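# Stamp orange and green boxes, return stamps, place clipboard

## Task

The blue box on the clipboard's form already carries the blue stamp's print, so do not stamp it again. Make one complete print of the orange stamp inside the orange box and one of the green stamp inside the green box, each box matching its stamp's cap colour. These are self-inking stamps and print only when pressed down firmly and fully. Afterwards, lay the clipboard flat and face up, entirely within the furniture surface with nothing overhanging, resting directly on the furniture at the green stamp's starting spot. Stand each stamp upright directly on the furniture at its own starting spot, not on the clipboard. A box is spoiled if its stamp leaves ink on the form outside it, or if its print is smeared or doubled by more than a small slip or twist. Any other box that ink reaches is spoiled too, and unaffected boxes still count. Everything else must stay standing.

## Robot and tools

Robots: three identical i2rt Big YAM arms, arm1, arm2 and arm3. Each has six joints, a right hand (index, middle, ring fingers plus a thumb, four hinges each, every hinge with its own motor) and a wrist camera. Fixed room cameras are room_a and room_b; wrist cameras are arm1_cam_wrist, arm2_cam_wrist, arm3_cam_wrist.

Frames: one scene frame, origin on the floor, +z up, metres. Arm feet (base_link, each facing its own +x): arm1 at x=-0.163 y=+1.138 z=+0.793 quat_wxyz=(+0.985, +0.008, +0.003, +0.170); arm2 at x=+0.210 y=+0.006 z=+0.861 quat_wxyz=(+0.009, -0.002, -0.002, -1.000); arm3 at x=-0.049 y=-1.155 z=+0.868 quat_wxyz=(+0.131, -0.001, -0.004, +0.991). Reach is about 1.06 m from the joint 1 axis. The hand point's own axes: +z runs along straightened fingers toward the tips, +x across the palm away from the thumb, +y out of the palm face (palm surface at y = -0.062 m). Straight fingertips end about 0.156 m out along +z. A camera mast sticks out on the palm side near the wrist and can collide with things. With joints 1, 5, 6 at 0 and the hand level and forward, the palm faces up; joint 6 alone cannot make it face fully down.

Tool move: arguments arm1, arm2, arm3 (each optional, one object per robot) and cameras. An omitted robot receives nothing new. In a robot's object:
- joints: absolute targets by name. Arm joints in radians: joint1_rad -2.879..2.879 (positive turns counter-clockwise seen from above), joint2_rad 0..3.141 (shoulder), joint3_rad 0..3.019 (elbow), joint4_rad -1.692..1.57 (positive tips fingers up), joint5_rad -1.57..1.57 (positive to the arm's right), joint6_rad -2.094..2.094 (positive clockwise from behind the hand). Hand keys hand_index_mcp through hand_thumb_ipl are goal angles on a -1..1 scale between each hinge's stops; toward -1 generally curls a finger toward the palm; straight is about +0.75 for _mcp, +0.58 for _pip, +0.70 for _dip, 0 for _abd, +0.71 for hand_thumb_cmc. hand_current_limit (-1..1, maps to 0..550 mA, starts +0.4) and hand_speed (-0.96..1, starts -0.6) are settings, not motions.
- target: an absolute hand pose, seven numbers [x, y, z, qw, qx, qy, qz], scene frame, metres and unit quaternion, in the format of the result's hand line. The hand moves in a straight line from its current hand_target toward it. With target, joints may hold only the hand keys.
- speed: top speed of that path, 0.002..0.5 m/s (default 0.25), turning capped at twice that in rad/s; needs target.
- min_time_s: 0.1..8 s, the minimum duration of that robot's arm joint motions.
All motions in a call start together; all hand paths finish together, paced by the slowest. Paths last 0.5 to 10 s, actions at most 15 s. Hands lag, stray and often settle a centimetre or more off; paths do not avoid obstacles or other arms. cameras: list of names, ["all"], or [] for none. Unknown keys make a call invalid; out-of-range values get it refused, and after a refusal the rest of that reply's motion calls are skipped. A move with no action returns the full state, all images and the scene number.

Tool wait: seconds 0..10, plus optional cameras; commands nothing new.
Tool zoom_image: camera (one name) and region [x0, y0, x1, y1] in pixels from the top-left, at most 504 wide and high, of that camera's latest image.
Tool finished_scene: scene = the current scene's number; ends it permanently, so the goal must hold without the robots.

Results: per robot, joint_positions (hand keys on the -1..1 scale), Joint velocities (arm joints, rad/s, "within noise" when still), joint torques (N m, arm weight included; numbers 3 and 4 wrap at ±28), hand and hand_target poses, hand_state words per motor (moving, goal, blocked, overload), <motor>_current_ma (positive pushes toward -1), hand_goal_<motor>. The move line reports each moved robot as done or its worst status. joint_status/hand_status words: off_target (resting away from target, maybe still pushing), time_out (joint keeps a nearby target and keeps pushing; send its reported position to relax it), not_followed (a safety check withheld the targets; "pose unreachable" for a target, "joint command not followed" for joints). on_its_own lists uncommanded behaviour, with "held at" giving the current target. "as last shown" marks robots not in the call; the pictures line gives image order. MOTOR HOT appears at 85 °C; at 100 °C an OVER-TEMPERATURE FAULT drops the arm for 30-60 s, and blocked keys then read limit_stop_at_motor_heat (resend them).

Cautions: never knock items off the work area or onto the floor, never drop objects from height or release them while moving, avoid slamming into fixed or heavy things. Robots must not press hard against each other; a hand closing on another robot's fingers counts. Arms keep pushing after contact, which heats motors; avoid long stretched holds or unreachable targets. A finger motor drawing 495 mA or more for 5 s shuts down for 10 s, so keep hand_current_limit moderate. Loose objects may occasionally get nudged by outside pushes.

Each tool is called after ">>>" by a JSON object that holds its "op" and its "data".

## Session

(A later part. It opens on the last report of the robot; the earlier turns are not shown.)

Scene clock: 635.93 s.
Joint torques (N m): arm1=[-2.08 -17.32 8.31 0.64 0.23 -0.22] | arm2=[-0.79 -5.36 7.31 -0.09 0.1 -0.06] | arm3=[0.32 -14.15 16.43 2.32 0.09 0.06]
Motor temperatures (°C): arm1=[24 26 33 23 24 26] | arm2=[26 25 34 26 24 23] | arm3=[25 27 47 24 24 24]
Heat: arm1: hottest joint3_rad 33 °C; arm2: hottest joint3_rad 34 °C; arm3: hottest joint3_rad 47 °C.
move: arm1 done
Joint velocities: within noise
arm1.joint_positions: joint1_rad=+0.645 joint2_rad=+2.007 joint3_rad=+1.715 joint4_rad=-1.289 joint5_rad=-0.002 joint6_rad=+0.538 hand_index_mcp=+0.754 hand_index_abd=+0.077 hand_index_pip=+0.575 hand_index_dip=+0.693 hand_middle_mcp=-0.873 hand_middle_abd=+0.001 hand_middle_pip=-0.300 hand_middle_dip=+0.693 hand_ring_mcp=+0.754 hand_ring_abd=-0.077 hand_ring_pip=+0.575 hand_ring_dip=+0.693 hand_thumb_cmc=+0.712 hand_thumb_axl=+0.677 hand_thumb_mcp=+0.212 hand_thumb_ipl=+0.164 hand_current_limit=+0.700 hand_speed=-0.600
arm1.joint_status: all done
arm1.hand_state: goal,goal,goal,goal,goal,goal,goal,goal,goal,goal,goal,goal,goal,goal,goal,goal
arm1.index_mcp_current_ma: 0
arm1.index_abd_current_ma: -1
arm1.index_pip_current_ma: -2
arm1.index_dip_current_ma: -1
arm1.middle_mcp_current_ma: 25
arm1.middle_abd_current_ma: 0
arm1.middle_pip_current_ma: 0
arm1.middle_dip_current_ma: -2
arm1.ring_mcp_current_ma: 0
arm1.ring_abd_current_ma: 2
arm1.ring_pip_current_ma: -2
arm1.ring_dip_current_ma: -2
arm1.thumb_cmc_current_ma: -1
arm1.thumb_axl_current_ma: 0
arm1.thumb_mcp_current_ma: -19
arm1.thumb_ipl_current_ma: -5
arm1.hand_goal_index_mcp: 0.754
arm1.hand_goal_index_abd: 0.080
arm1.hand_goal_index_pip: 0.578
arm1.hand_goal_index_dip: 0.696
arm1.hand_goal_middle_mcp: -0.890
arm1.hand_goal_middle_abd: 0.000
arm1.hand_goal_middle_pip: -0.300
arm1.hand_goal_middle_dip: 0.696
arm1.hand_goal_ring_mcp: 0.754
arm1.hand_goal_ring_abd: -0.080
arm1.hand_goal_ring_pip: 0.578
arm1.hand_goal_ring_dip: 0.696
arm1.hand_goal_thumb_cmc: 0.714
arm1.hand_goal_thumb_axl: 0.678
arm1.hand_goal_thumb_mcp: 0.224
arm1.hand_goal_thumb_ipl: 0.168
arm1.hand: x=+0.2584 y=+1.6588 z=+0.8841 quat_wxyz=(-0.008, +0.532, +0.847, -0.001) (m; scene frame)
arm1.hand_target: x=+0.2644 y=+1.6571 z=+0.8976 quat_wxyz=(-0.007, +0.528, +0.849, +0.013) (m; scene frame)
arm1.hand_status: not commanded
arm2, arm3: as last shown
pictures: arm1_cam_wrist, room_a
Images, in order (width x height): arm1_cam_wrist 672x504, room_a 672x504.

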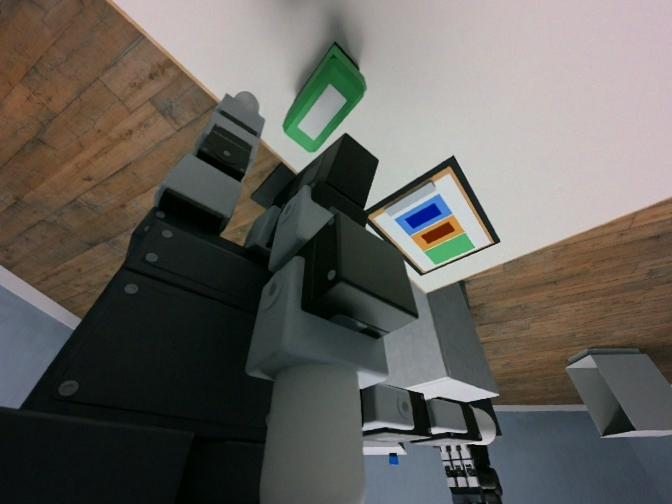

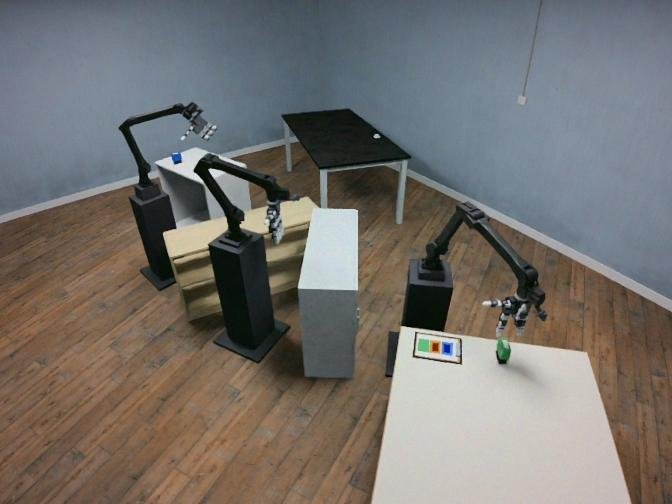

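>>> {"op": "move", "data": {"arm1": {"joints": {"joint1_rad": 0.607, "joint2_rad": 2.06, "joint3_rad": 1.687, "joint4_rad": -1.214, "joint6_rad": 0.466}, "min_time_s": 1.5}, "cameras": ["arm1_cam_wrist", "room_a"]}}

>>> {"op": "zoom_image", "data": {"camera": "arm1_cam_wrist", "region": [200, 20, 500, 240]}}

Scene clock: 638.43 s.
Joint torques (N m): arm1=[-2.37 -14.1 8.57 0.68 0.22 -0.22] | arm2=[-0.79 -5.36 7.3 -0.1 0.11 -0.05] | arm3=[0.38 -14.1 16.43 2.33 0.09 0.06]
Motor temperatures (°C): arm1=[24 26 33 23 24 26] | arm2=[26 25 34 26 24 23] | arm3=[25 27 47 24 24 24]
Heat: arm1: hottest joint3_rad 33 °C; arm2: hottest joint3_rad 34 °C; arm3: hottest joint3_rad 47 °C.
move: arm1 done
Joint velocities: within noise
arm1.joint_positions: joint1_rad=+0.620 joint2_rad=+2.035 joint3_rad=+1.690 joint4_rad=-1.223 joint5_rad=-0.002 joint6_rad=+0.484 hand_index_mcp=+0.754 hand_index_abd=+0.077 hand_index_pip=+0.575 hand_index_dip=+0.693 hand_middle_mcp=-0.873 hand_middle_abd=+0.001 hand_middle_pip=-0.300 hand_middle_dip=+0.693 hand_ring_mcp=+0.754 hand_ring_abd=-0.077 hand_ring_pip=+0.575 hand_ring_dip=+0.693 hand_thumb_cmc=+0.712 hand_thumb_axl=+0.677 hand_thumb_mcp=+0.212 hand_thumb_ipl=+0.164 hand_current_limit=+0.700 hand_speed=-0.600
arm1.joint_status: all done
arm1.hand_state: goal,goal,goal,goal,goal,goal,goal,goal,goal,goal,goal,goal,goal,goal,goal,goal
arm1.index_mcp_current_ma: 0
arm1.index_abd_current_ma: -1
arm1.index_pip_current_ma: -2
arm1.index_dip_current_ma: -1
arm1.middle_mcp_current_ma: 25
arm1.middle_abd_current_ma: 0
arm1.middle_pip_current_ma: 0
arm1.middle_dip_current_ma: -2
arm1.ring_mcp_current_ma: 0
arm1.ring_abd_current_ma: 2
arm1.ring_pip_current_ma: -2
arm1.ring_dip_current_ma: -2
arm1.thumb_cmc_current_ma: -1
arm1.thumb_axl_current_ma: 0
arm1.thumb_mcp_current_ma: -19
arm1.thumb_ipl_current_ma: -5
arm1.hand_goal_index_mcp: 0.754
arm1.hand_goal_index_abd: 0.080
arm1.hand_goal_index_pip: 0.578
arm1.hand_goal_index_dip: 0.696
arm1.hand_goal_middle_mcp: -0.890
arm1.hand_goal_middle_abd: 0.000
arm1.hand_goal_middle_pip: -0.300
arm1.hand_goal_middle_dip: 0.696
arm1.hand_goal_ring_mcp: 0.754
arm1.hand_goal_ring_abd: -0.080
arm1.hand_goal_ring_pip: 0.578
arm1.hand_goal_ring_dip: 0.696
arm1.hand_goal_thumb_cmc: 0.714
arm1.hand_goal_thumb_axl: 0.678
arm1.hand_goal_thumb_mcp: 0.224
arm1.hand_goal_thumb_ipl: 0.168
arm1.hand: x=+0.2733 y=+1.6578 z=+0.8593 quat_wxyz=(-0.008, +0.520, +0.854, +0.006) (m; scene frame)
arm1.hand_target: x=+0.2792 y=+1.6533 z=+0.8421 quat_wxyz=(-0.008, +0.517, +0.856, -0.004) (m; scene frame)
arm1.hand_status: not commanded
arm2.joint_positions: joint1_rad=-1.273 joint2_rad=+1.063 joint3_rad=+0.756 joint4_rad=-1.201 joint5_rad=+0.000 joint6_rad=+0.010 hand_index_mcp=+0.751 hand_index_abd=-0.001 hand_index_pip=+0.575 hand_index_dip=+0.693 hand_middle_mcp=+0.751 hand_middle_abd=+0.000 hand_middle_pip=+0.575 hand_middle_dip=+0.694 hand_ring_mcp=+0.751 hand_ring_abd=+0.000 hand_ring_pip=+0.575 hand_ring_dip=+0.693 hand_thumb_cmc=+0.712 hand_thumb_axl=+0.677 hand_thumb_mcp=+0.222 hand_thumb_ipl=+0.163 hand_current_limit=+0.700 hand_speed=-0.850
arm2.joint_status: not commanded
arm2.hand_state: goal,goal,goal,goal,goal,goal,goal,goal,goal,goal,goal,goal,goal,goal,goal,goal
arm2.index_mcp_current_ma: -10
arm2.index_abd_current_ma: -3
arm2.index_pip_current_ma: -10
arm2.index_dip_current_ma: -9
arm2.middle_mcp_current_ma: -11
arm2.middle_abd_current_ma: 1
arm2.middle_pip_current_ma: -9
arm2.middle_dip_current_ma: -7
arm2.ring_mcp_current_ma: -11
arm2.ring_abd_current_ma: -1
arm2.ring_pip_current_ma: -9
arm2.ring_dip_current_ma: -10
arm2.thumb_cmc_current_ma: -6
arm2.thumb_axl_current_ma: -4
arm2.thumb_mcp_current_ma: -10
arm2.thumb_ipl_current_ma: -22
arm2.hand_goal_index_mcp: 0.754
arm2.hand_goal_index_abd: 0.000
arm2.hand_goal_index_pip: 0.578
arm2.hand_goal_index_dip: 0.696
arm2.hand_goal_middle_mcp: 0.754
arm2.hand_goal_middle_abd: 0.000
arm2.hand_goal_middle_pip: 0.578
arm2.hand_goal_middle_dip: 0.696
arm2.hand_goal_ring_mcp: 0.754
arm2.hand_goal_ring_abd: 0.000
arm2.hand_goal_ring_pip: 0.578
arm2.hand_goal_ring_dip: 0.696
arm2.hand_goal_thumb_cmc: 0.714
arm2.hand_goal_thumb_axl: 0.678
arm2.hand_goal_thumb_mcp: 0.224
arm2.hand_goal_thumb_ipl: 0.168
arm2.hand: x=+0.1215 y=+0.3569 z=+0.9963 quat_wxyz=(+0.007, +0.152, -0.988, -0.029) (m; scene frame)
arm2.hand_target: x=+0.1253 y=+0.3537 z=+0.9954 quat_wxyz=(+0.006, +0.152, -0.988, -0.025) (m; scene frame)
arm2.hand_status: not commanded
arm3.joint_positions: joint1_rad=-0.661 joint2_rad=+1.359 joint3_rad=+1.551 joint4_rad=-1.019 joint5_rad=-0.001 joint6_rad=+1.030 hand_index_mcp=+1.000 hand_index_abd=+0.003 hand_index_pip=-1.000 hand_index_dip=+0.699 hand_middle_mcp=+1.000 hand_middle_abd=+0.002 hand_middle_pip=-0.998 hand_middle_dip=+0.698 hand_ring_mcp=+1.000 hand_ring_abd=+0.000 hand_ring_pip=-0.995 hand_ring_dip=+0.698 hand_thumb_cmc=+0.715 hand_thumb_axl=+0.677 hand_thumb_mcp=+0.223 hand_thumb_ipl=+0.168 hand_current_limit=+0.800 hand_speed=-0.800
arm3.joint_status: not commanded
arm3.hand_state: goal,goal,goal,goal,goal,goal,goal,goal,goal,goal,goal,goal,goal,goal,goal,goal
arm3.index_mcp_current_ma: -1
arm3.index_abd_current_ma: 5
arm3.index_pip_current_ma: 0
arm3.index_dip_current_ma: 5
arm3.middle_mcp_current_ma: 0
arm3.middle_abd_current_ma: 3
arm3.middle_pip_current_ma: 4
arm3.middle_dip_current_ma: 4
arm3.ring_mcp_current_ma: 0
arm3.ring_abd_current_ma: 0
arm3.ring_pip_current_ma: 11
arm3.ring_dip_current_ma: 5
arm3.thumb_cmc_current_ma: 1
arm3.thumb_axl_current_ma: -1
arm3.thumb_mcp_current_ma: -9
arm3.thumb_ipl_current_ma: -1
arm3.hand_goal_index_mcp: 1.000
arm3.hand_goal_index_abd: 0.000
arm3.hand_goal_index_pip: -1.000
arm3.hand_goal_index_dip: 0.696
arm3.hand_goal_middle_mcp: 1.000
arm3.hand_goal_middle_abd: 0.000
arm3.hand_goal_middle_pip: -1.000
arm3.hand_goal_middle_dip: 0.696
arm3.hand_goal_ring_mcp: 1.000
arm3.hand_goal_ring_abd: 0.000
arm3.hand_goal_ring_pip: -1.000
arm3.hand_goal_ring_dip: 0.696
arm3.hand_goal_thumb_cmc: 0.714
arm3.hand_goal_thumb_axl: 0.678
arm3.hand_goal_thumb_mcp: 0.226
arm3.hand_goal_thumb_ipl: 0.168
arm3.hand: x=-0.3254 y=-0.6529 z=+1.2925 quat_wxyz=(-0.269, +0.176, +0.914, +0.246) (m; scene frame)
arm3.hand_target: x=-0.3295 y=-0.6478 z=+1.3228 quat_wxyz=(-0.294, +0.178, +0.901, +0.266) (m; scene frame)
arm3.hand_status: not commanded
pictures: arm1_cam_wrist, room_a
Images, in order (width x height): arm1_cam_wrist 672x504, room_a 672x504.

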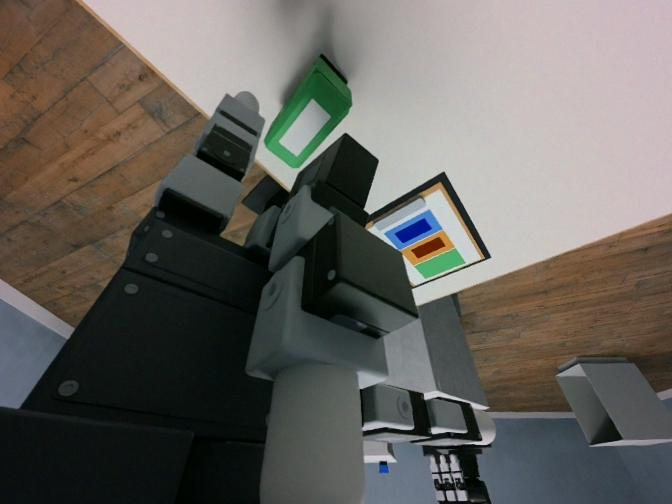

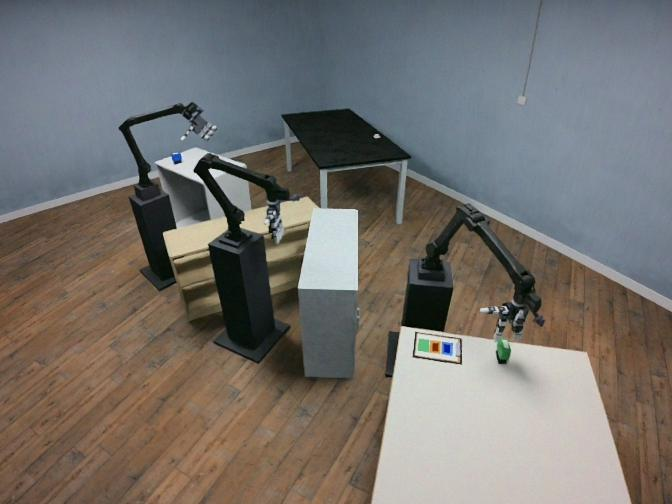

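Scaled by 1.680 from the camera's 672x504 image, which has a finer 960x720 frame.

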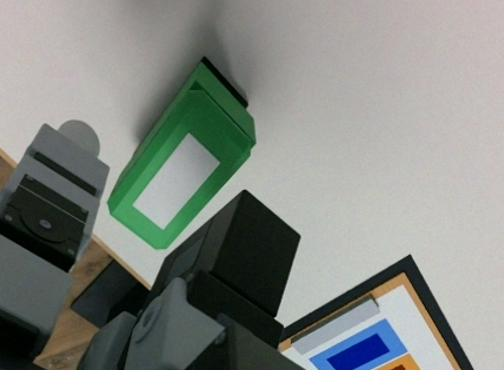

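>>> {"op": "move", "data": {"arm1": {"joints": {"joint1_rad": 0.607, "joint2_rad": 2.093, "joint3_rad": 1.636, "joint4_rad": -1.132}, "min_time_s": 1.5}, "cameras": ["arm1_cam_wrist", "room_a"]}}

>>> {"op": "zoom_image", "data": {"camera": "arm1_cam_wrist", "region": [200, 20, 500, 240]}}

>>> {"op": "zoom_image", "data": {"camera": "room_a", "region": [470, 280, 570, 380]}}

Scene clock: 641.00 s.
Joint torques (N m): arm1=[-2.37 -13.86 7.99 0.68 0.22 -0.22] | arm2=[-0.85 -5.36 7.3 -0.1 0.1 -0.06] | arm3=[0.38 -14.1 16.42 2.33 0.09 0.05]
Motor temperatures (°C): arm1=[24 27 33 23 24 26] | arm2=[26 25 34 26 24 23] | arm3=[25 27 47 24 24 24]
Heat: arm1: hottest joint3_rad 33 °C; arm2: hottest joint3_rad 34 °C; arm3: hottest joint3_rad 47 °C.
move: arm1 done
Joint velocities: within noise
arm1.joint_positions: joint1_rad=+0.620 joint2_rad=+2.065 joint3_rad=+1.640 joint4_rad=-1.141 joint5_rad=-0.002 joint6_rad=+0.484 hand_index_mcp=+0.754 hand_index_abd=+0.077 hand_index_pip=+0.575 hand_index_dip=+0.693 hand_middle_mcp=-0.873 hand_middle_abd=+0.001 hand_middle_pip=-0.300 hand_middle_dip=+0.693 hand_ring_mcp=+0.754 hand_ring_abd=-0.077 hand_ring_pip=+0.575 hand_ring_dip=+0.693 hand_thumb_cmc=+0.712 hand_thumb_axl=+0.677 hand_thumb_mcp=+0.212 hand_thumb_ipl=+0.164 hand_current_limit=+0.700 hand_speed=-0.600
arm1.joint_status: all done
arm1.hand_state: goal,goal,goal,goal,goal,goal,goal,goal,goal,goal,goal,goal,goal,goal,goal,goal
arm1.index_mcp_current_ma: 0
arm1.index_abd_current_ma: -1
arm1.index_pip_current_ma: -2
arm1.index_dip_current_ma: -1
arm1.middle_mcp_current_ma: 25
arm1.middle_abd_current_ma: 0
arm1.middle_pip_current_ma: 0
arm1.middle_dip_current_ma: -2
arm1.ring_mcp_current_ma: 0
arm1.ring_abd_current_ma: 2
arm1.ring_pip_current_ma: -2
arm1.ring_dip_current_ma: -2
arm1.thumb_cmc_current_ma: -1
arm1.thumb_axl_current_ma: 0
arm1.thumb_mcp_current_ma: -19
arm1.thumb_ipl_current_ma: -5
arm1.hand_goal_index_mcp: 0.754
arm1.hand_goal_index_abd: 0.080
arm1.hand_goal_index_pip: 0.578
arm1.hand_goal_index_dip: 0.696
arm1.hand_goal_middle_mcp: -0.890
arm1.hand_goal_middle_abd: 0.000
arm1.hand_goal_middle_pip: -0.300
arm1.hand_goal_middle_dip: 0.696
arm1.hand_goal_ring_mcp: 0.754
arm1.hand_goal_ring_abd: -0.080
arm1.hand_goal_ring_pip: 0.578
arm1.hand_goal_ring_dip: 0.696
arm1.hand_goal_thumb_cmc: 0.714
arm1.hand_goal_thumb_axl: 0.678
arm1.hand_goal_thumb_mcp: 0.224
arm1.hand_goal_thumb_ipl: 0.168
arm1.hand: x=+0.2719 y=+1.6568 z=+0.8239 quat_wxyz=(-0.008, +0.520, +0.854, +0.006) (m; scene frame)
arm1.hand_target: x=+0.2769 y=+1.6507 z=+0.8045 quat_wxyz=(-0.008, +0.517, +0.856, -0.005) (m; scene frame)
arm1.hand_status: not commanded
arm2, arm3: as last shown
pictures: arm1_cam_wrist, room_a
Images, in order (width x height): arm1_cam_wrist 672x504, room_a 672x504.

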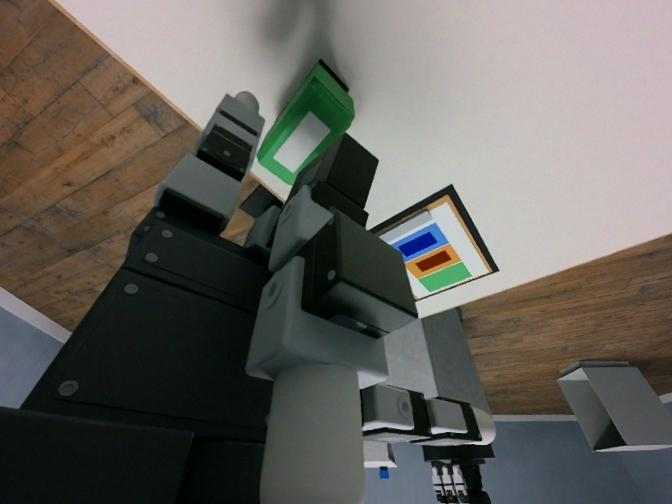

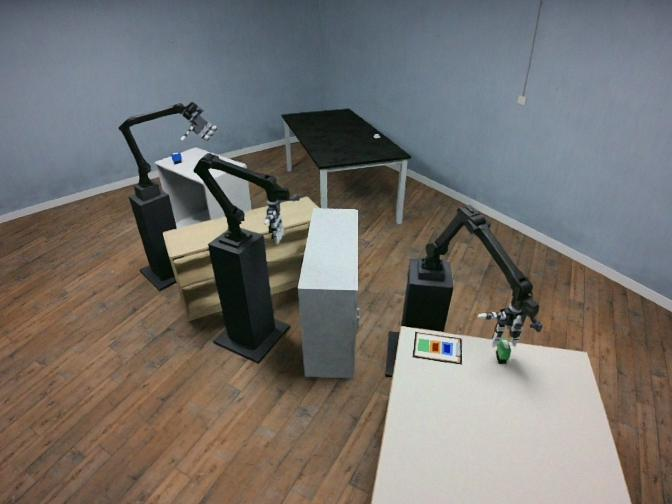

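Scaled by 1.680 from the camera's 672x504 image, which has a finer 960x720 frame.

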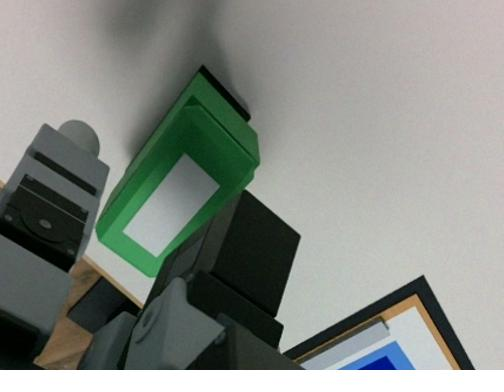

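Scaled by 5.040 from the camera's 672x504 image, which has a finer 960x720 frame.

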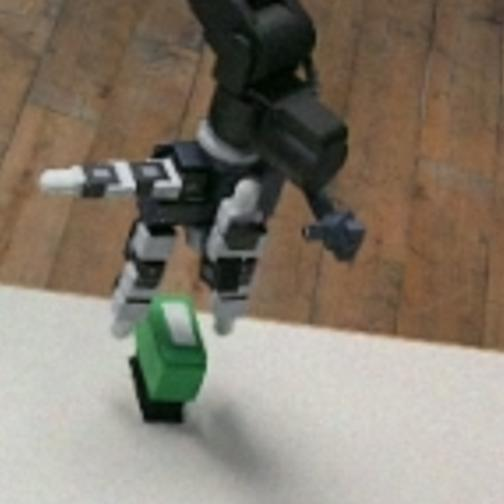

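>>> {"op": "zoom_image", "data": {"camera": "room_a", "region": [480, 310, 530, 370]}}

Scaled by 8.400 from the camera's 672x504 image, which has a finer 960x720 frame.

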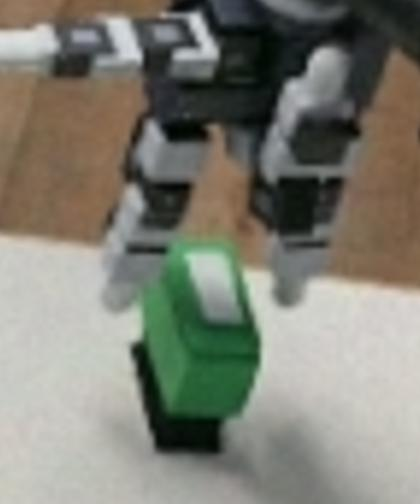

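>>> {"op": "move", "data": {"arm1": {"joints": {"joint2_rad": 2.111, "joint3_rad": 1.6236, "joint4_rad": -1.1065}, "min_time_s": 1.0}, "cameras": ["arm1_cam_wrist", "room_a"]}}

>>> {"op": "zoom_image", "data": {"camera": "arm1_cam_wrist", "region": [200, 20, 500, 240]}}

>>> {"op": "zoom_image", "data": {"camera": "room_a", "region": [480, 310, 530, 370]}}

Scene clock: 644.23 s.
Joint torques (N m): arm1=[-2.37 -14.04 7.83 0.68 0.22 -0.22] | arm2=[-0.73 -5.36 7.31 -0.1 0.11 -0.06] | arm3=[0.38 -14.1 16.42 2.3 0.09 0.05]
Motor temperatures (°C): arm1=[24 27 33 23 24 26] | arm2=[26 25 34 26 24 23] | arm3=[25 27 47 24 24 24]
Heat: arm1: hottest joint3_rad 33 °C; arm2: hottest joint3_rad 34 °C; arm3: hottest joint3_rad 47 °C.
move: arm1 done
Joint velocities: within noise
arm1.joint_positions: joint1_rad=+0.620 joint2_rad=+2.082 joint3_rad=+1.628 joint4_rad=-1.116 joint5_rad=-0.002 joint6_rad=+0.484 hand_index_mcp=+0.754 hand_index_abd=+0.077 hand_index_pip=+0.575 hand_index_dip=+0.693 hand_middle_mcp=-0.873 hand_middle_abd=+0.001 hand_middle_pip=-0.300 hand_middle_dip=+0.693 hand_ring_mcp=+0.754 hand_ring_abd=-0.077 hand_ring_pip=+0.575 hand_ring_dip=+0.693 hand_thumb_cmc=+0.712 hand_thumb_axl=+0.677 hand_thumb_mcp=+0.212 hand_thumb_ipl=+0.164 hand_current_limit=+0.700 hand_speed=-0.600
arm1.joint_status: all done
arm1.hand_state: goal,goal,goal,goal,goal,goal,goal,goal,goal,goal,goal,goal,goal,goal,goal,goal
arm1.index_mcp_current_ma: 0
arm1.index_abd_current_ma: -1
arm1.index_pip_current_ma: -2
arm1.index_dip_current_ma: -1
arm1.middle_mcp_current_ma: 25
arm1.middle_abd_current_ma: 0
arm1.middle_pip_current_ma: 0
arm1.middle_dip_current_ma: -2
arm1.ring_mcp_current_ma: 0
arm1.ring_abd_current_ma: 2
arm1.ring_pip_current_ma: -2
arm1.ring_dip_current_ma: -2
arm1.thumb_cmc_current_ma: -1
arm1.thumb_axl_current_ma: 0
arm1.thumb_mcp_current_ma: -19
arm1.thumb_ipl_current_ma: -5
arm1.hand_goal_index_mcp: 0.754
arm1.hand_goal_index_abd: 0.080
arm1.hand_goal_index_pip: 0.578
arm1.hand_goal_index_dip: 0.696
arm1.hand_goal_middle_mcp: -0.890
arm1.hand_goal_middle_abd: 0.000
arm1.hand_goal_middle_pip: -0.300
arm1.hand_goal_middle_dip: 0.696
arm1.hand_goal_ring_mcp: 0.754
arm1.hand_goal_ring_abd: -0.080
arm1.hand_goal_ring_pip: 0.578
arm1.hand_goal_ring_dip: 0.696
arm1.hand_goal_thumb_cmc: 0.714
arm1.hand_goal_thumb_axl: 0.678
arm1.hand_goal_thumb_mcp: 0.224
arm1.hand_goal_thumb_ipl: 0.168
arm1.hand: x=+0.2717 y=+1.6568 z=+0.8099 quat_wxyz=(-0.008, +0.520, +0.854, +0.005) (m; scene frame)
arm1.hand_target: x=+0.2762 y=+1.6501 z=+0.7896 quat_wxyz=(-0.008, +0.517, +0.856, -0.007) (m; scene frame)
arm1.hand_status: not commanded
arm2, arm3: as last shown
pictures: arm1_cam_wrist, room_a
Images, in order (width x height): arm1_cam_wrist 672x504, room_a 672x504.

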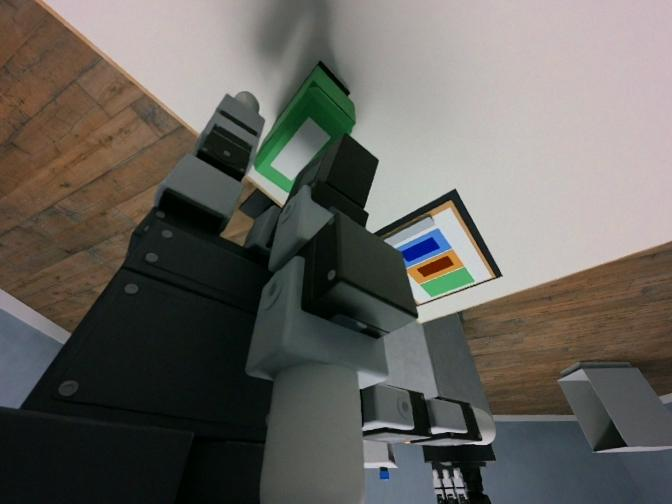

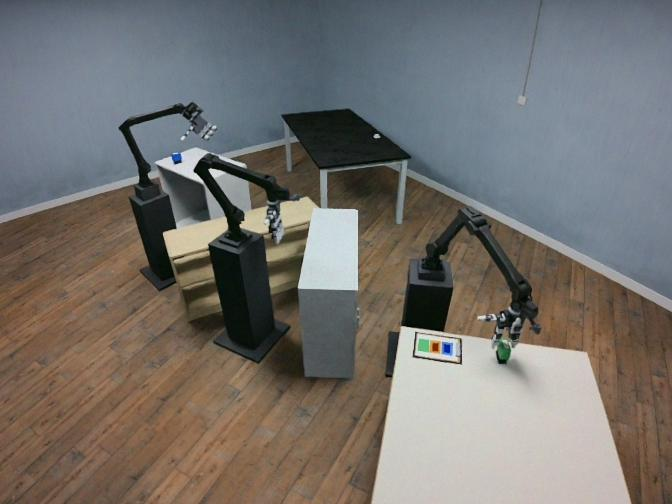

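Scaled by 1.680 from the camera's 672x504 image, which has a finer 960x720 frame.

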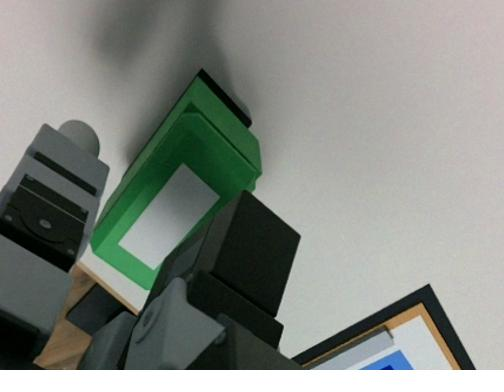

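Scaled by 8.400 from the camera's 672x504 image, which has a finer 960x720 frame.

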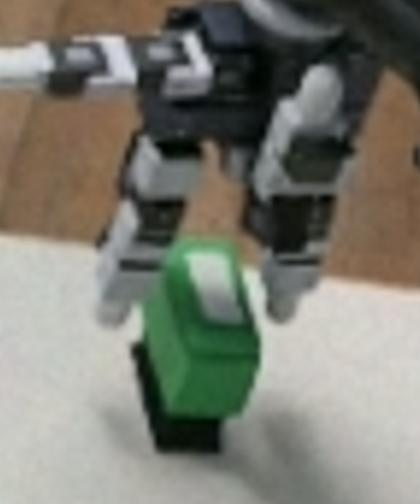

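>>> {"op": "move", "data": {"arm1": {"joints": {"joint2_rad": 2.126, "joint3_rad": 1.6135, "joint4_rad": -1.082, "hand_speed": -0.93}, "min_time_s": 1.0}, "cameras": ["arm1_cam_wrist", "room_a"]}}

>>> {"op": "zoom_image", "data": {"camera": "arm1_cam_wrist", "region": [200, 20, 500, 240]}}

>>> {"op": "zoom_image", "data": {"camera": "room_a", "region": [480, 310, 530, 370]}}

Scene clock: 645.80 s.
Joint torques (N m): arm1=[-2.43 -13.86 7.71 0.68 0.22 -0.22] | arm2=[-0.79 -5.42 7.3 -0.08 0.1 -0.06] | arm3=[0.32 -14.1 16.43 2.32 0.09 0.05]
Motor temperatures (°C): arm1=[24 27 33 23 24 26] | arm2=[26 25 34 26 24 23] | arm3=[25 27 47 24 24 24]
Heat: arm1: hottest joint3_rad 33 °C; arm2: hottest joint3_rad 34 °C; arm3: hottest joint3_rad 47 °C.
move: arm1 done
Joint velocities: within noise
arm1.joint_positions: joint1_rad=+0.620 joint2_rad=+2.096 joint3_rad=+1.618 joint4_rad=-1.091 joint5_rad=-0.002 joint6_rad=+0.484 hand_index_mcp=+0.754 hand_index_abd=+0.077 hand_index_pip=+0.575 hand_index_dip=+0.693 hand_middle_mcp=-0.873 hand_middle_abd=+0.001 hand_middle_pip=-0.300 hand_middle_dip=+0.693 hand_ring_mcp=+0.754 hand_ring_abd=-0.077 hand_ring_pip=+0.575 hand_ring_dip=+0.693 hand_thumb_cmc=+0.712 hand_thumb_axl=+0.677 hand_thumb_mcp=+0.212 hand_thumb_ipl=+0.164 hand_current_limit=+0.700 hand_speed=-0.930
arm1.joint_status: all done
arm1.hand_state: goal,goal,goal,goal,goal,goal,goal,goal,goal,goal,goal,goal,goal,goal,goal,goal
arm1.index_mcp_current_ma: 0
arm1.index_abd_current_ma: -1
arm1.index_pip_current_ma: -2
arm1.index_dip_current_ma: -1
arm1.middle_mcp_current_ma: 25
arm1.middle_abd_current_ma: 0
arm1.middle_pip_current_ma: 0
arm1.middle_dip_current_ma: -2
arm1.ring_mcp_current_ma: 0
arm1.ring_abd_current_ma: 2
arm1.ring_pip_current_ma: -2
arm1.ring_dip_current_ma: -2
arm1.thumb_cmc_current_ma: -1
arm1.thumb_axl_current_ma: 0
arm1.thumb_mcp_current_ma: -19
arm1.thumb_ipl_current_ma: -5
arm1.hand_goal_index_mcp: 0.754
arm1.hand_goal_index_abd: 0.080
arm1.hand_goal_index_pip: 0.578
arm1.hand_goal_index_dip: 0.696
arm1.hand_goal_middle_mcp: -0.890
arm1.hand_goal_middle_abd: 0.000
arm1.hand_goal_middle_pip: -0.300
arm1.hand_goal_middle_dip: 0.696
arm1.hand_goal_ring_mcp: 0.754
arm1.hand_goal_ring_abd: -0.080
arm1.hand_goal_ring_pip: 0.578
arm1.hand_goal_ring_dip: 0.696
arm1.hand_goal_thumb_cmc: 0.714
arm1.hand_goal_thumb_axl: 0.678
arm1.hand_goal_thumb_mcp: 0.224
arm1.hand_goal_thumb_ipl: 0.168
arm1.hand: x=+0.2716 y=+1.6569 z=+0.7979 quat_wxyz=(-0.008, +0.520, +0.854, +0.005) (m; scene frame)
arm1.hand_target: x=+0.2758 y=+1.6498 z=+0.7772 quat_wxyz=(-0.008, +0.517, +0.856, -0.008) (m; scene frame)
arm1.hand_status: not commanded
arm2, arm3: as last shown
pictures: arm1_cam_wrist, room_a
Images, in order (width x height): arm1_cam_wrist 672x504, room_a 672x504.

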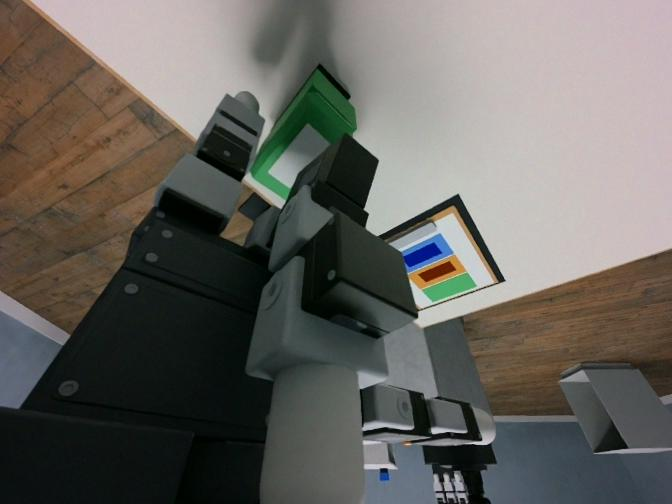

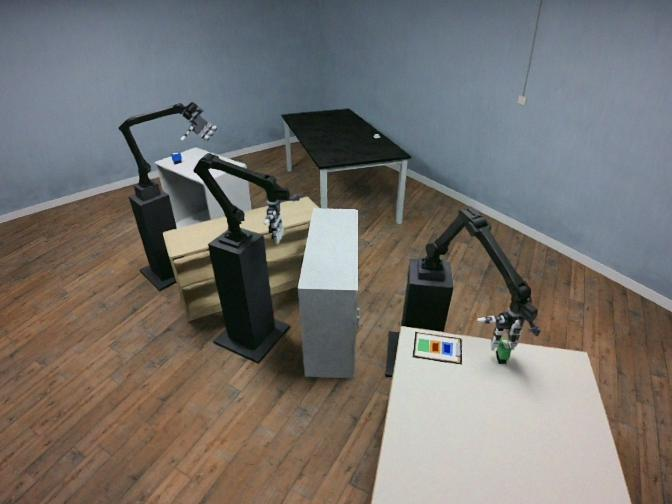

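Scaled by 1.680 from the camera's 672x504 image, which has a finer 960x720 frame.

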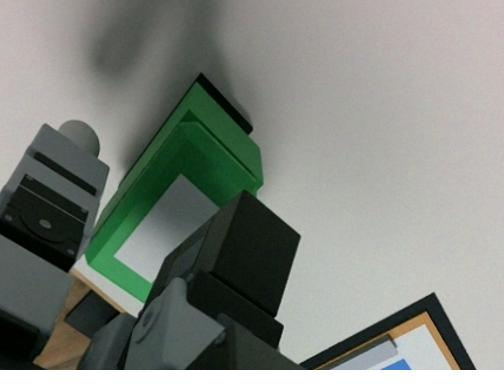

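Scaled by 8.400 from the camera's 672x504 image, which has a finer 960x720 frame.

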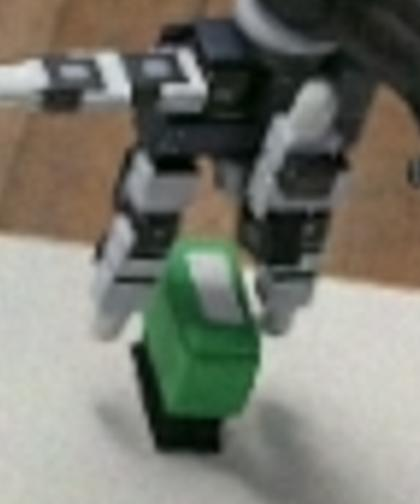

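>>> {"op": "move", "data": {"arm1": {"joints": {"hand_index_abd": -0.10, "hand_ring_abd": 0.12}}, "cameras": ["arm1_cam_wrist", "room_a"]}}

>>> {"op": "zoom_image", "data": {"camera": "arm1_cam_wrist", "region": [200, 20, 500, 240]}}

>>> {"op": "zoom_image", "data": {"camera": "room_a", "region": [480, 310, 530, 370]}}

Scene clock: 647.20 s.
Joint torques (N m): arm1=[-2.43 -13.92 7.71 0.68 0.22 -0.21] | arm2=[-0.79 -5.36 7.3 -0.09 0.1 -0.05] | arm3=[0.38 -14.1 16.43 2.32 0.09 0.05]
Motor temperatures (°C): arm1=[24 27 33 23 24 26] | arm2=[26 25 34 26 24 23] | arm3=[25 27 47 24 24 24]
Heat: arm1: hottest joint3_rad 33 °C; arm2: hottest joint3_rad 34 °C; arm3: hottest joint3_rad 47 °C.
move: arm1 off_target
Joint velocities: within noise
arm1.joint_positions: joint1_rad=+0.620 joint2_rad=+2.096 joint3_rad=+1.618 joint4_rad=-1.091 joint5_rad=-0.002 joint6_rad=+0.484 hand_index_mcp=+0.754 hand_index_abd=-0.094 hand_index_pip=+0.575 hand_index_dip=+0.693 hand_middle_mcp=-0.873 hand_middle_abd=+0.001 hand_middle_pip=-0.300 hand_middle_dip=+0.693 hand_ring_mcp=+0.754 hand_ring_abd=+0.089 hand_ring_pip=+0.577 hand_ring_dip=+0.694 hand_thumb_cmc=+0.712 hand_thumb_axl=+0.677 hand_thumb_mcp=+0.212 hand_thumb_ipl=+0.164 hand_current_limit=+0.700 hand_speed=-0.930
arm1.joint_status: hand_ring_abd off_target (ended at +0.089, target +0.120); the others done
arm1.hand_state: goal,goal,goal,goal,goal,goal,goal,goal,goal,blocked,goal,goal,goal,goal,goal,goal
arm1.index_mcp_current_ma: 0
arm1.index_abd_current_ma: 4
arm1.index_pip_current_ma: -2
arm1.index_dip_current_ma: -1
arm1.middle_mcp_current_ma: 25
arm1.middle_abd_current_ma: 0
arm1.middle_pip_current_ma: 0
arm1.middle_dip_current_ma: -2
arm1.ring_mcp_current_ma: 0
arm1.ring_abd_current_ma: -45
arm1.ring_pip_current_ma: -1
arm1.ring_dip_current_ma: -1
arm1.thumb_cmc_current_ma: -1
arm1.thumb_axl_current_ma: 0
arm1.thumb_mcp_current_ma: -19
arm1.thumb_ipl_current_ma: -5
arm1.hand_goal_index_mcp: 0.754
arm1.hand_goal_index_abd: -0.100
arm1.hand_goal_index_pip: 0.578
arm1.hand_goal_index_dip: 0.696
arm1.hand_goal_middle_mcp: -0.890
arm1.hand_goal_middle_abd: 0.000
arm1.hand_goal_middle_pip: -0.300
arm1.hand_goal_middle_dip: 0.696
arm1.hand_goal_ring_mcp: 0.754
arm1.hand_goal_ring_abd: 0.120
arm1.hand_goal_ring_pip: 0.578
arm1.hand_goal_ring_dip: 0.696
arm1.hand_goal_thumb_cmc: 0.714
arm1.hand_goal_thumb_axl: 0.678
arm1.hand_goal_thumb_mcp: 0.224
arm1.hand_goal_thumb_ipl: 0.168
arm1.hand: x=+0.2716 y=+1.6569 z=+0.7979 quat_wxyz=(-0.008, +0.520, +0.854, +0.005) (m; scene frame)
arm1.hand_target: x=+0.2758 y=+1.6498 z=+0.7772 quat_wxyz=(-0.008, +0.517, +0.856, -0.008) (m; scene frame)
arm1.hand_status: not commanded
arm2, arm3: as last shown
pictures: arm1_cam_wrist, room_a
Images, in order (width x height): arm1_cam_wrist 672x504, room_a 672x504.

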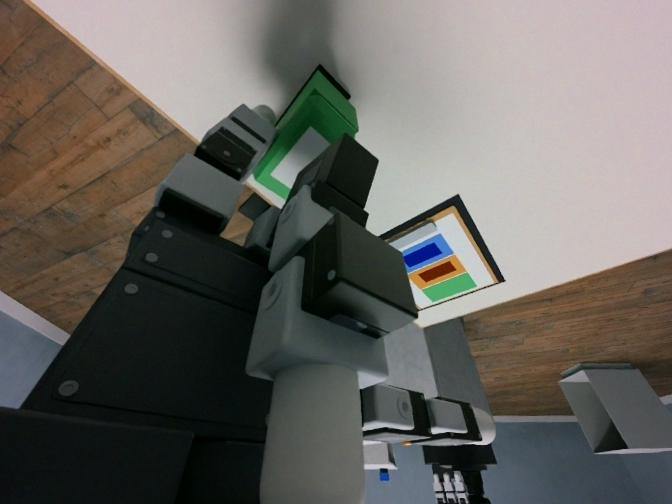

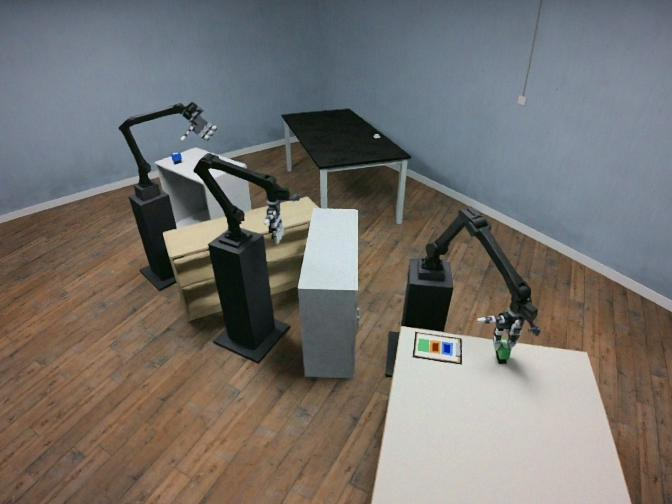

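Scaled by 1.680 from the camera's 672x504 image, which has a finer 960x720 frame.

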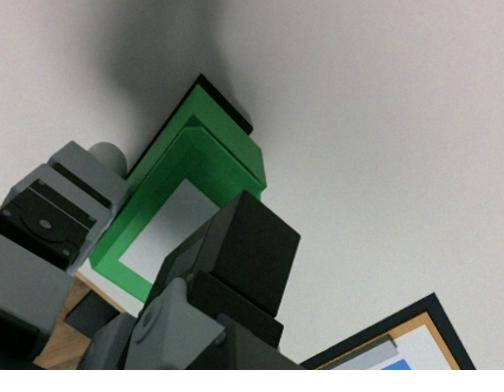

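Scaled by 8.400 from the camera's 672x504 image, which has a finer 960x720 frame.

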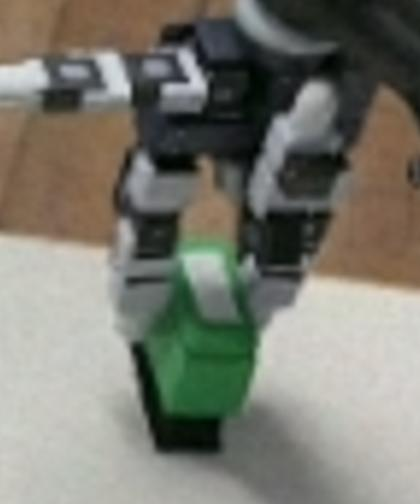

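>>> {"op": "move", "data": {"arm1": {"joints": {"hand_index_abd": -0.18, "hand_ring_abd": 0.17}}}}

>>> {"op": "move", "data": {"arm1": {"joints": {"hand_index_abd": -0.24, "hand_ring_abd": 0.23}}, "cameras": ["arm1_cam_wrist", "room_a"]}}

>>> {"op": "zoom_image", "data": {"camera": "arm1_cam_wrist", "region": [200, 20, 500, 240]}}

>>> {"op": "zoom_image", "data": {"camera": "room_a", "region": [480, 310, 530, 370]}}

Scene clock: 648.00 s.
Joint torques (N m): arm1=[-2.37 -14.1 7.72 0.68 0.21 -0.22] | arm2=[-0.79 -5.36 7.3 -0.1 0.1 -0.06] | arm3=[0.32 -14.15 16.42 2.3 0.09 0.05]
Motor temperatures (°C): arm1=[24 27 33 23 24 26] | arm2=[26 25 34 26 24 23] | arm3=[25 27 47 24 24 24]
Heat: arm1: hottest joint3_rad 33 °C; arm2: hottest joint3_rad 34 °C; arm3: hottest joint3_rad 47 °C.
move: arm1 off_target
Joint velocities: within noise
arm1.joint_positions: joint1_rad=+0.619 joint2_rad=+2.097 joint3_rad=+1.618 joint4_rad=-1.091 joint5_rad=-0.002 joint6_rad=+0.484 hand_index_mcp=+0.746 hand_index_abd=-0.108 hand_index_pip=+0.575 hand_index_dip=+0.693 hand_middle_mcp=-0.873 hand_middle_abd=+0.001 hand_middle_pip=-0.300 hand_middle_dip=+0.693 hand_ring_mcp=+0.761 hand_ring_abd=+0.097 hand_ring_pip=+0.581 hand_ring_dip=+0.694 hand_thumb_cmc=+0.712 hand_thumb_axl=+0.677 hand_thumb_mcp=+0.212 hand_thumb_ipl=+0.164 hand_current_limit=+0.700 hand_speed=-0.930
arm1.joint_status: hand_index_abd off_target (ended at -0.108, target -0.180); hand_ring_abd off_target (ended at +0.097, target +0.170)
arm1.hand_state: goal,blocked,goal,goal,goal,goal,goal,goal,goal,blocked,goal,goal,goal,goal,goal,goal
arm1.index_mcp_current_ma: -8
arm1.index_abd_current_ma: 150
arm1.index_pip_current_ma: -2
arm1.index_dip_current_ma: -1
arm1.middle_mcp_current_ma: 25
arm1.middle_abd_current_ma: 0
arm1.middle_pip_current_ma: 0
arm1.middle_dip_current_ma: -2
arm1.ring_mcp_current_ma: 7
arm1.ring_abd_current_ma: -151
arm1.ring_pip_current_ma: 1
arm1.ring_dip_current_ma: -1
arm1.thumb_cmc_current_ma: -1
arm1.thumb_axl_current_ma: 0
arm1.thumb_mcp_current_ma: -19
arm1.thumb_ipl_current_ma: -5
arm1.hand_goal_index_mcp: 0.754
arm1.hand_goal_index_abd: -0.180
arm1.hand_goal_index_pip: 0.578
arm1.hand_goal_index_dip: 0.696
arm1.hand_goal_middle_mcp: -0.890
arm1.hand_goal_middle_abd: 0.000
arm1.hand_goal_middle_pip: -0.300
arm1.hand_goal_middle_dip: 0.696
arm1.hand_goal_ring_mcp: 0.754
arm1.hand_goal_ring_abd: 0.170
arm1.hand_goal_ring_pip: 0.578
arm1.hand_goal_ring_dip: 0.696
arm1.hand_goal_thumb_cmc: 0.714
arm1.hand_goal_thumb_axl: 0.678
arm1.hand_goal_thumb_mcp: 0.224
arm1.hand_goal_thumb_ipl: 0.168
arm1.hand: x=+0.2717 y=+1.6567 z=+0.7976 quat_wxyz=(-0.008, +0.520, +0.854, +0.005) (m; scene frame)
arm1.hand_target: x=+0.2757 y=+1.6498 z=+0.7771 quat_wxyz=(-0.008, +0.517, +0.856, -0.008) (m; scene frame)
arm1.hand_status: not commanded
arm2, arm3: as last shown
pictures: none

Scene clock: 648.57 s.
Joint torques (N m): arm1=[-2.37 -13.98 7.72 0.68 0.21 -0.21] | arm2=[-0.73 -5.3 7.31 -0.1 0.1 -0.05] | arm3=[0.38 -14.1 16.43 2.33 0.09 0.05]
Motor temperatures (°C): arm1=[24 27 33 23 24 26] | arm2=[26 25 34 26 24 23] | arm3=[25 27 47 24 24 24]
Heat: arm1: hottest joint3_rad 33 °C; arm2: hottest joint3_rad 34 °C; arm3: hottest joint3_rad 47 °C.
move: arm1 off_target
Joint velocities: within noise
arm1.joint_positions: joint1_rad=+0.619 joint2_rad=+2.097 joint3_rad=+1.618 joint4_rad=-1.091 joint5_rad=-0.002 joint6_rad=+0.484 hand_index_mcp=+0.746 hand_index_abd=-0.117 hand_index_pip=+0.575 hand_index_dip=+0.693 hand_middle_mcp=-0.873 hand_middle_abd=+0.001 hand_middle_pip=-0.300 hand_middle_dip=+0.693 hand_ring_mcp=+0.762 hand_ring_abd=+0.097 hand_ring_pip=+0.581 hand_ring_dip=+0.694 hand_thumb_cmc=+0.712 hand_thumb_axl=+0.677 hand_thumb_mcp=+0.212 hand_thumb_ipl=+0.164 hand_current_limit=+0.700 hand_speed=-0.930
arm1.joint_status: hand_index_abd off_target (ended at -0.117, target -0.240); hand_ring_abd off_target (ended at +0.097, target +0.230)
arm1.hand_state: goal,blocked,goal,goal,goal,goal,goal,goal,goal,blocked,goal,goal,goal,goal,goal,goal
arm1.index_mcp_current_ma: -8
arm1.index_abd_current_ma: 324
arm1.index_pip_current_ma: -2
arm1.index_dip_current_ma: -1
arm1.middle_mcp_current_ma: 25
arm1.middle_abd_current_ma: 0
arm1.middle_pip_current_ma: 0
arm1.middle_dip_current_ma: -2
arm1.ring_mcp_current_ma: 9
arm1.ring_abd_current_ma: -360
arm1.ring_pip_current_ma: 2
arm1.ring_dip_current_ma: -1
arm1.thumb_cmc_current_ma: -1
arm1.thumb_axl_current_ma: 0
arm1.thumb_mcp_current_ma: -19
arm1.thumb_ipl_current_ma: -5
arm1.hand_goal_index_mcp: 0.754
arm1.hand_goal_index_abd: -0.240
arm1.hand_goal_index_pip: 0.578
arm1.hand_goal_index_dip: 0.696
arm1.hand_goal_middle_mcp: -0.890
arm1.hand_goal_middle_abd: 0.000
arm1.hand_goal_middle_pip: -0.300
arm1.hand_goal_middle_dip: 0.696
arm1.hand_goal_ring_mcp: 0.754
arm1.hand_goal_ring_abd: 0.230
arm1.hand_goal_ring_pip: 0.578
arm1.hand_goal_ring_dip: 0.696
arm1.hand_goal_thumb_cmc: 0.714
arm1.hand_goal_thumb_axl: 0.678
arm1.hand_goal_thumb_mcp: 0.224
arm1.hand_goal_thumb_ipl: 0.168
arm1.hand: x=+0.2717 y=+1.6567 z=+0.7974 quat_wxyz=(-0.008, +0.520, +0.854, +0.004) (m; scene frame)
arm1.hand_target: x=+0.2757 y=+1.6498 z=+0.7770 quat_wxyz=(-0.008, +0.517, +0.856, -0.008) (m; scene frame)
arm1.hand_status: not commanded
arm2, arm3: as last shown
pictures: arm1_cam_wrist, room_a
Images, in order (width x height): arm1_cam_wrist 672x504, room_a 672x504.

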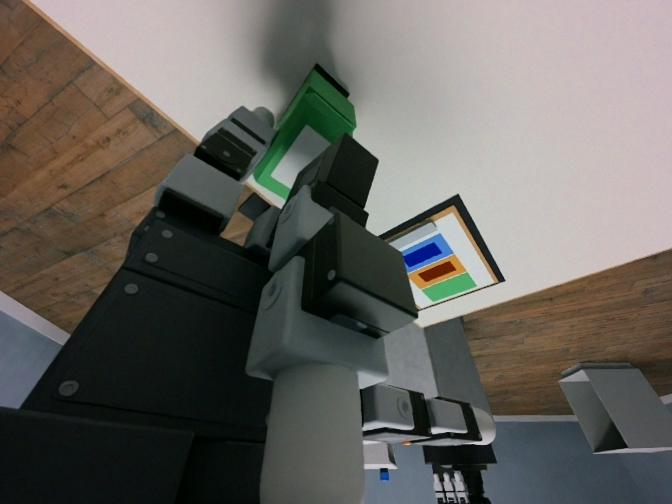

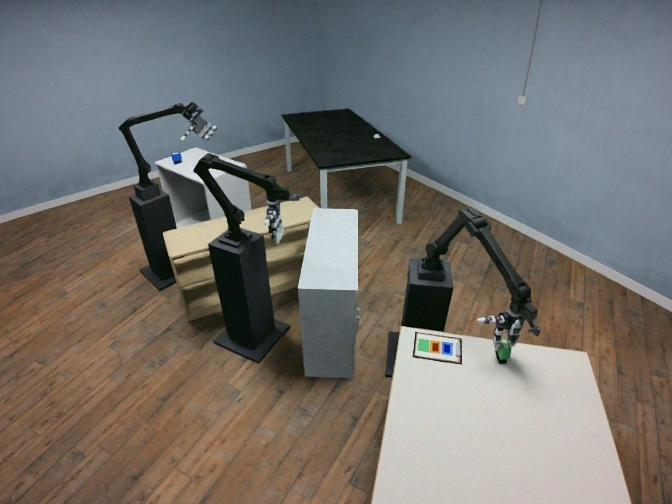

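Scaled by 1.680 from the camera's 672x504 image, which has a finer 960x720 frame.

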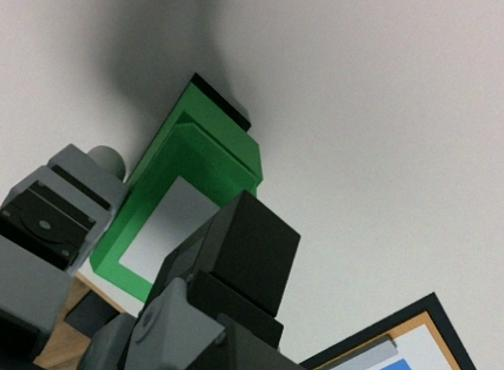

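Scaled by 8.400 from the camera's 672x504 image, which has a finer 960x720 frame.

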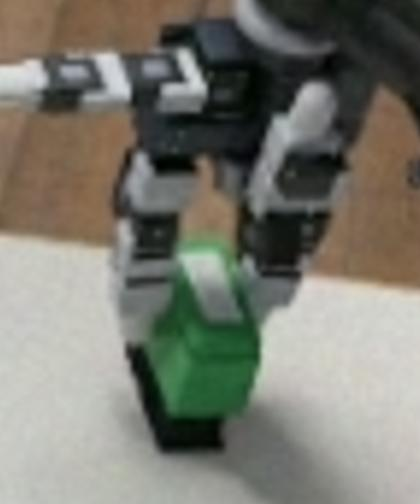

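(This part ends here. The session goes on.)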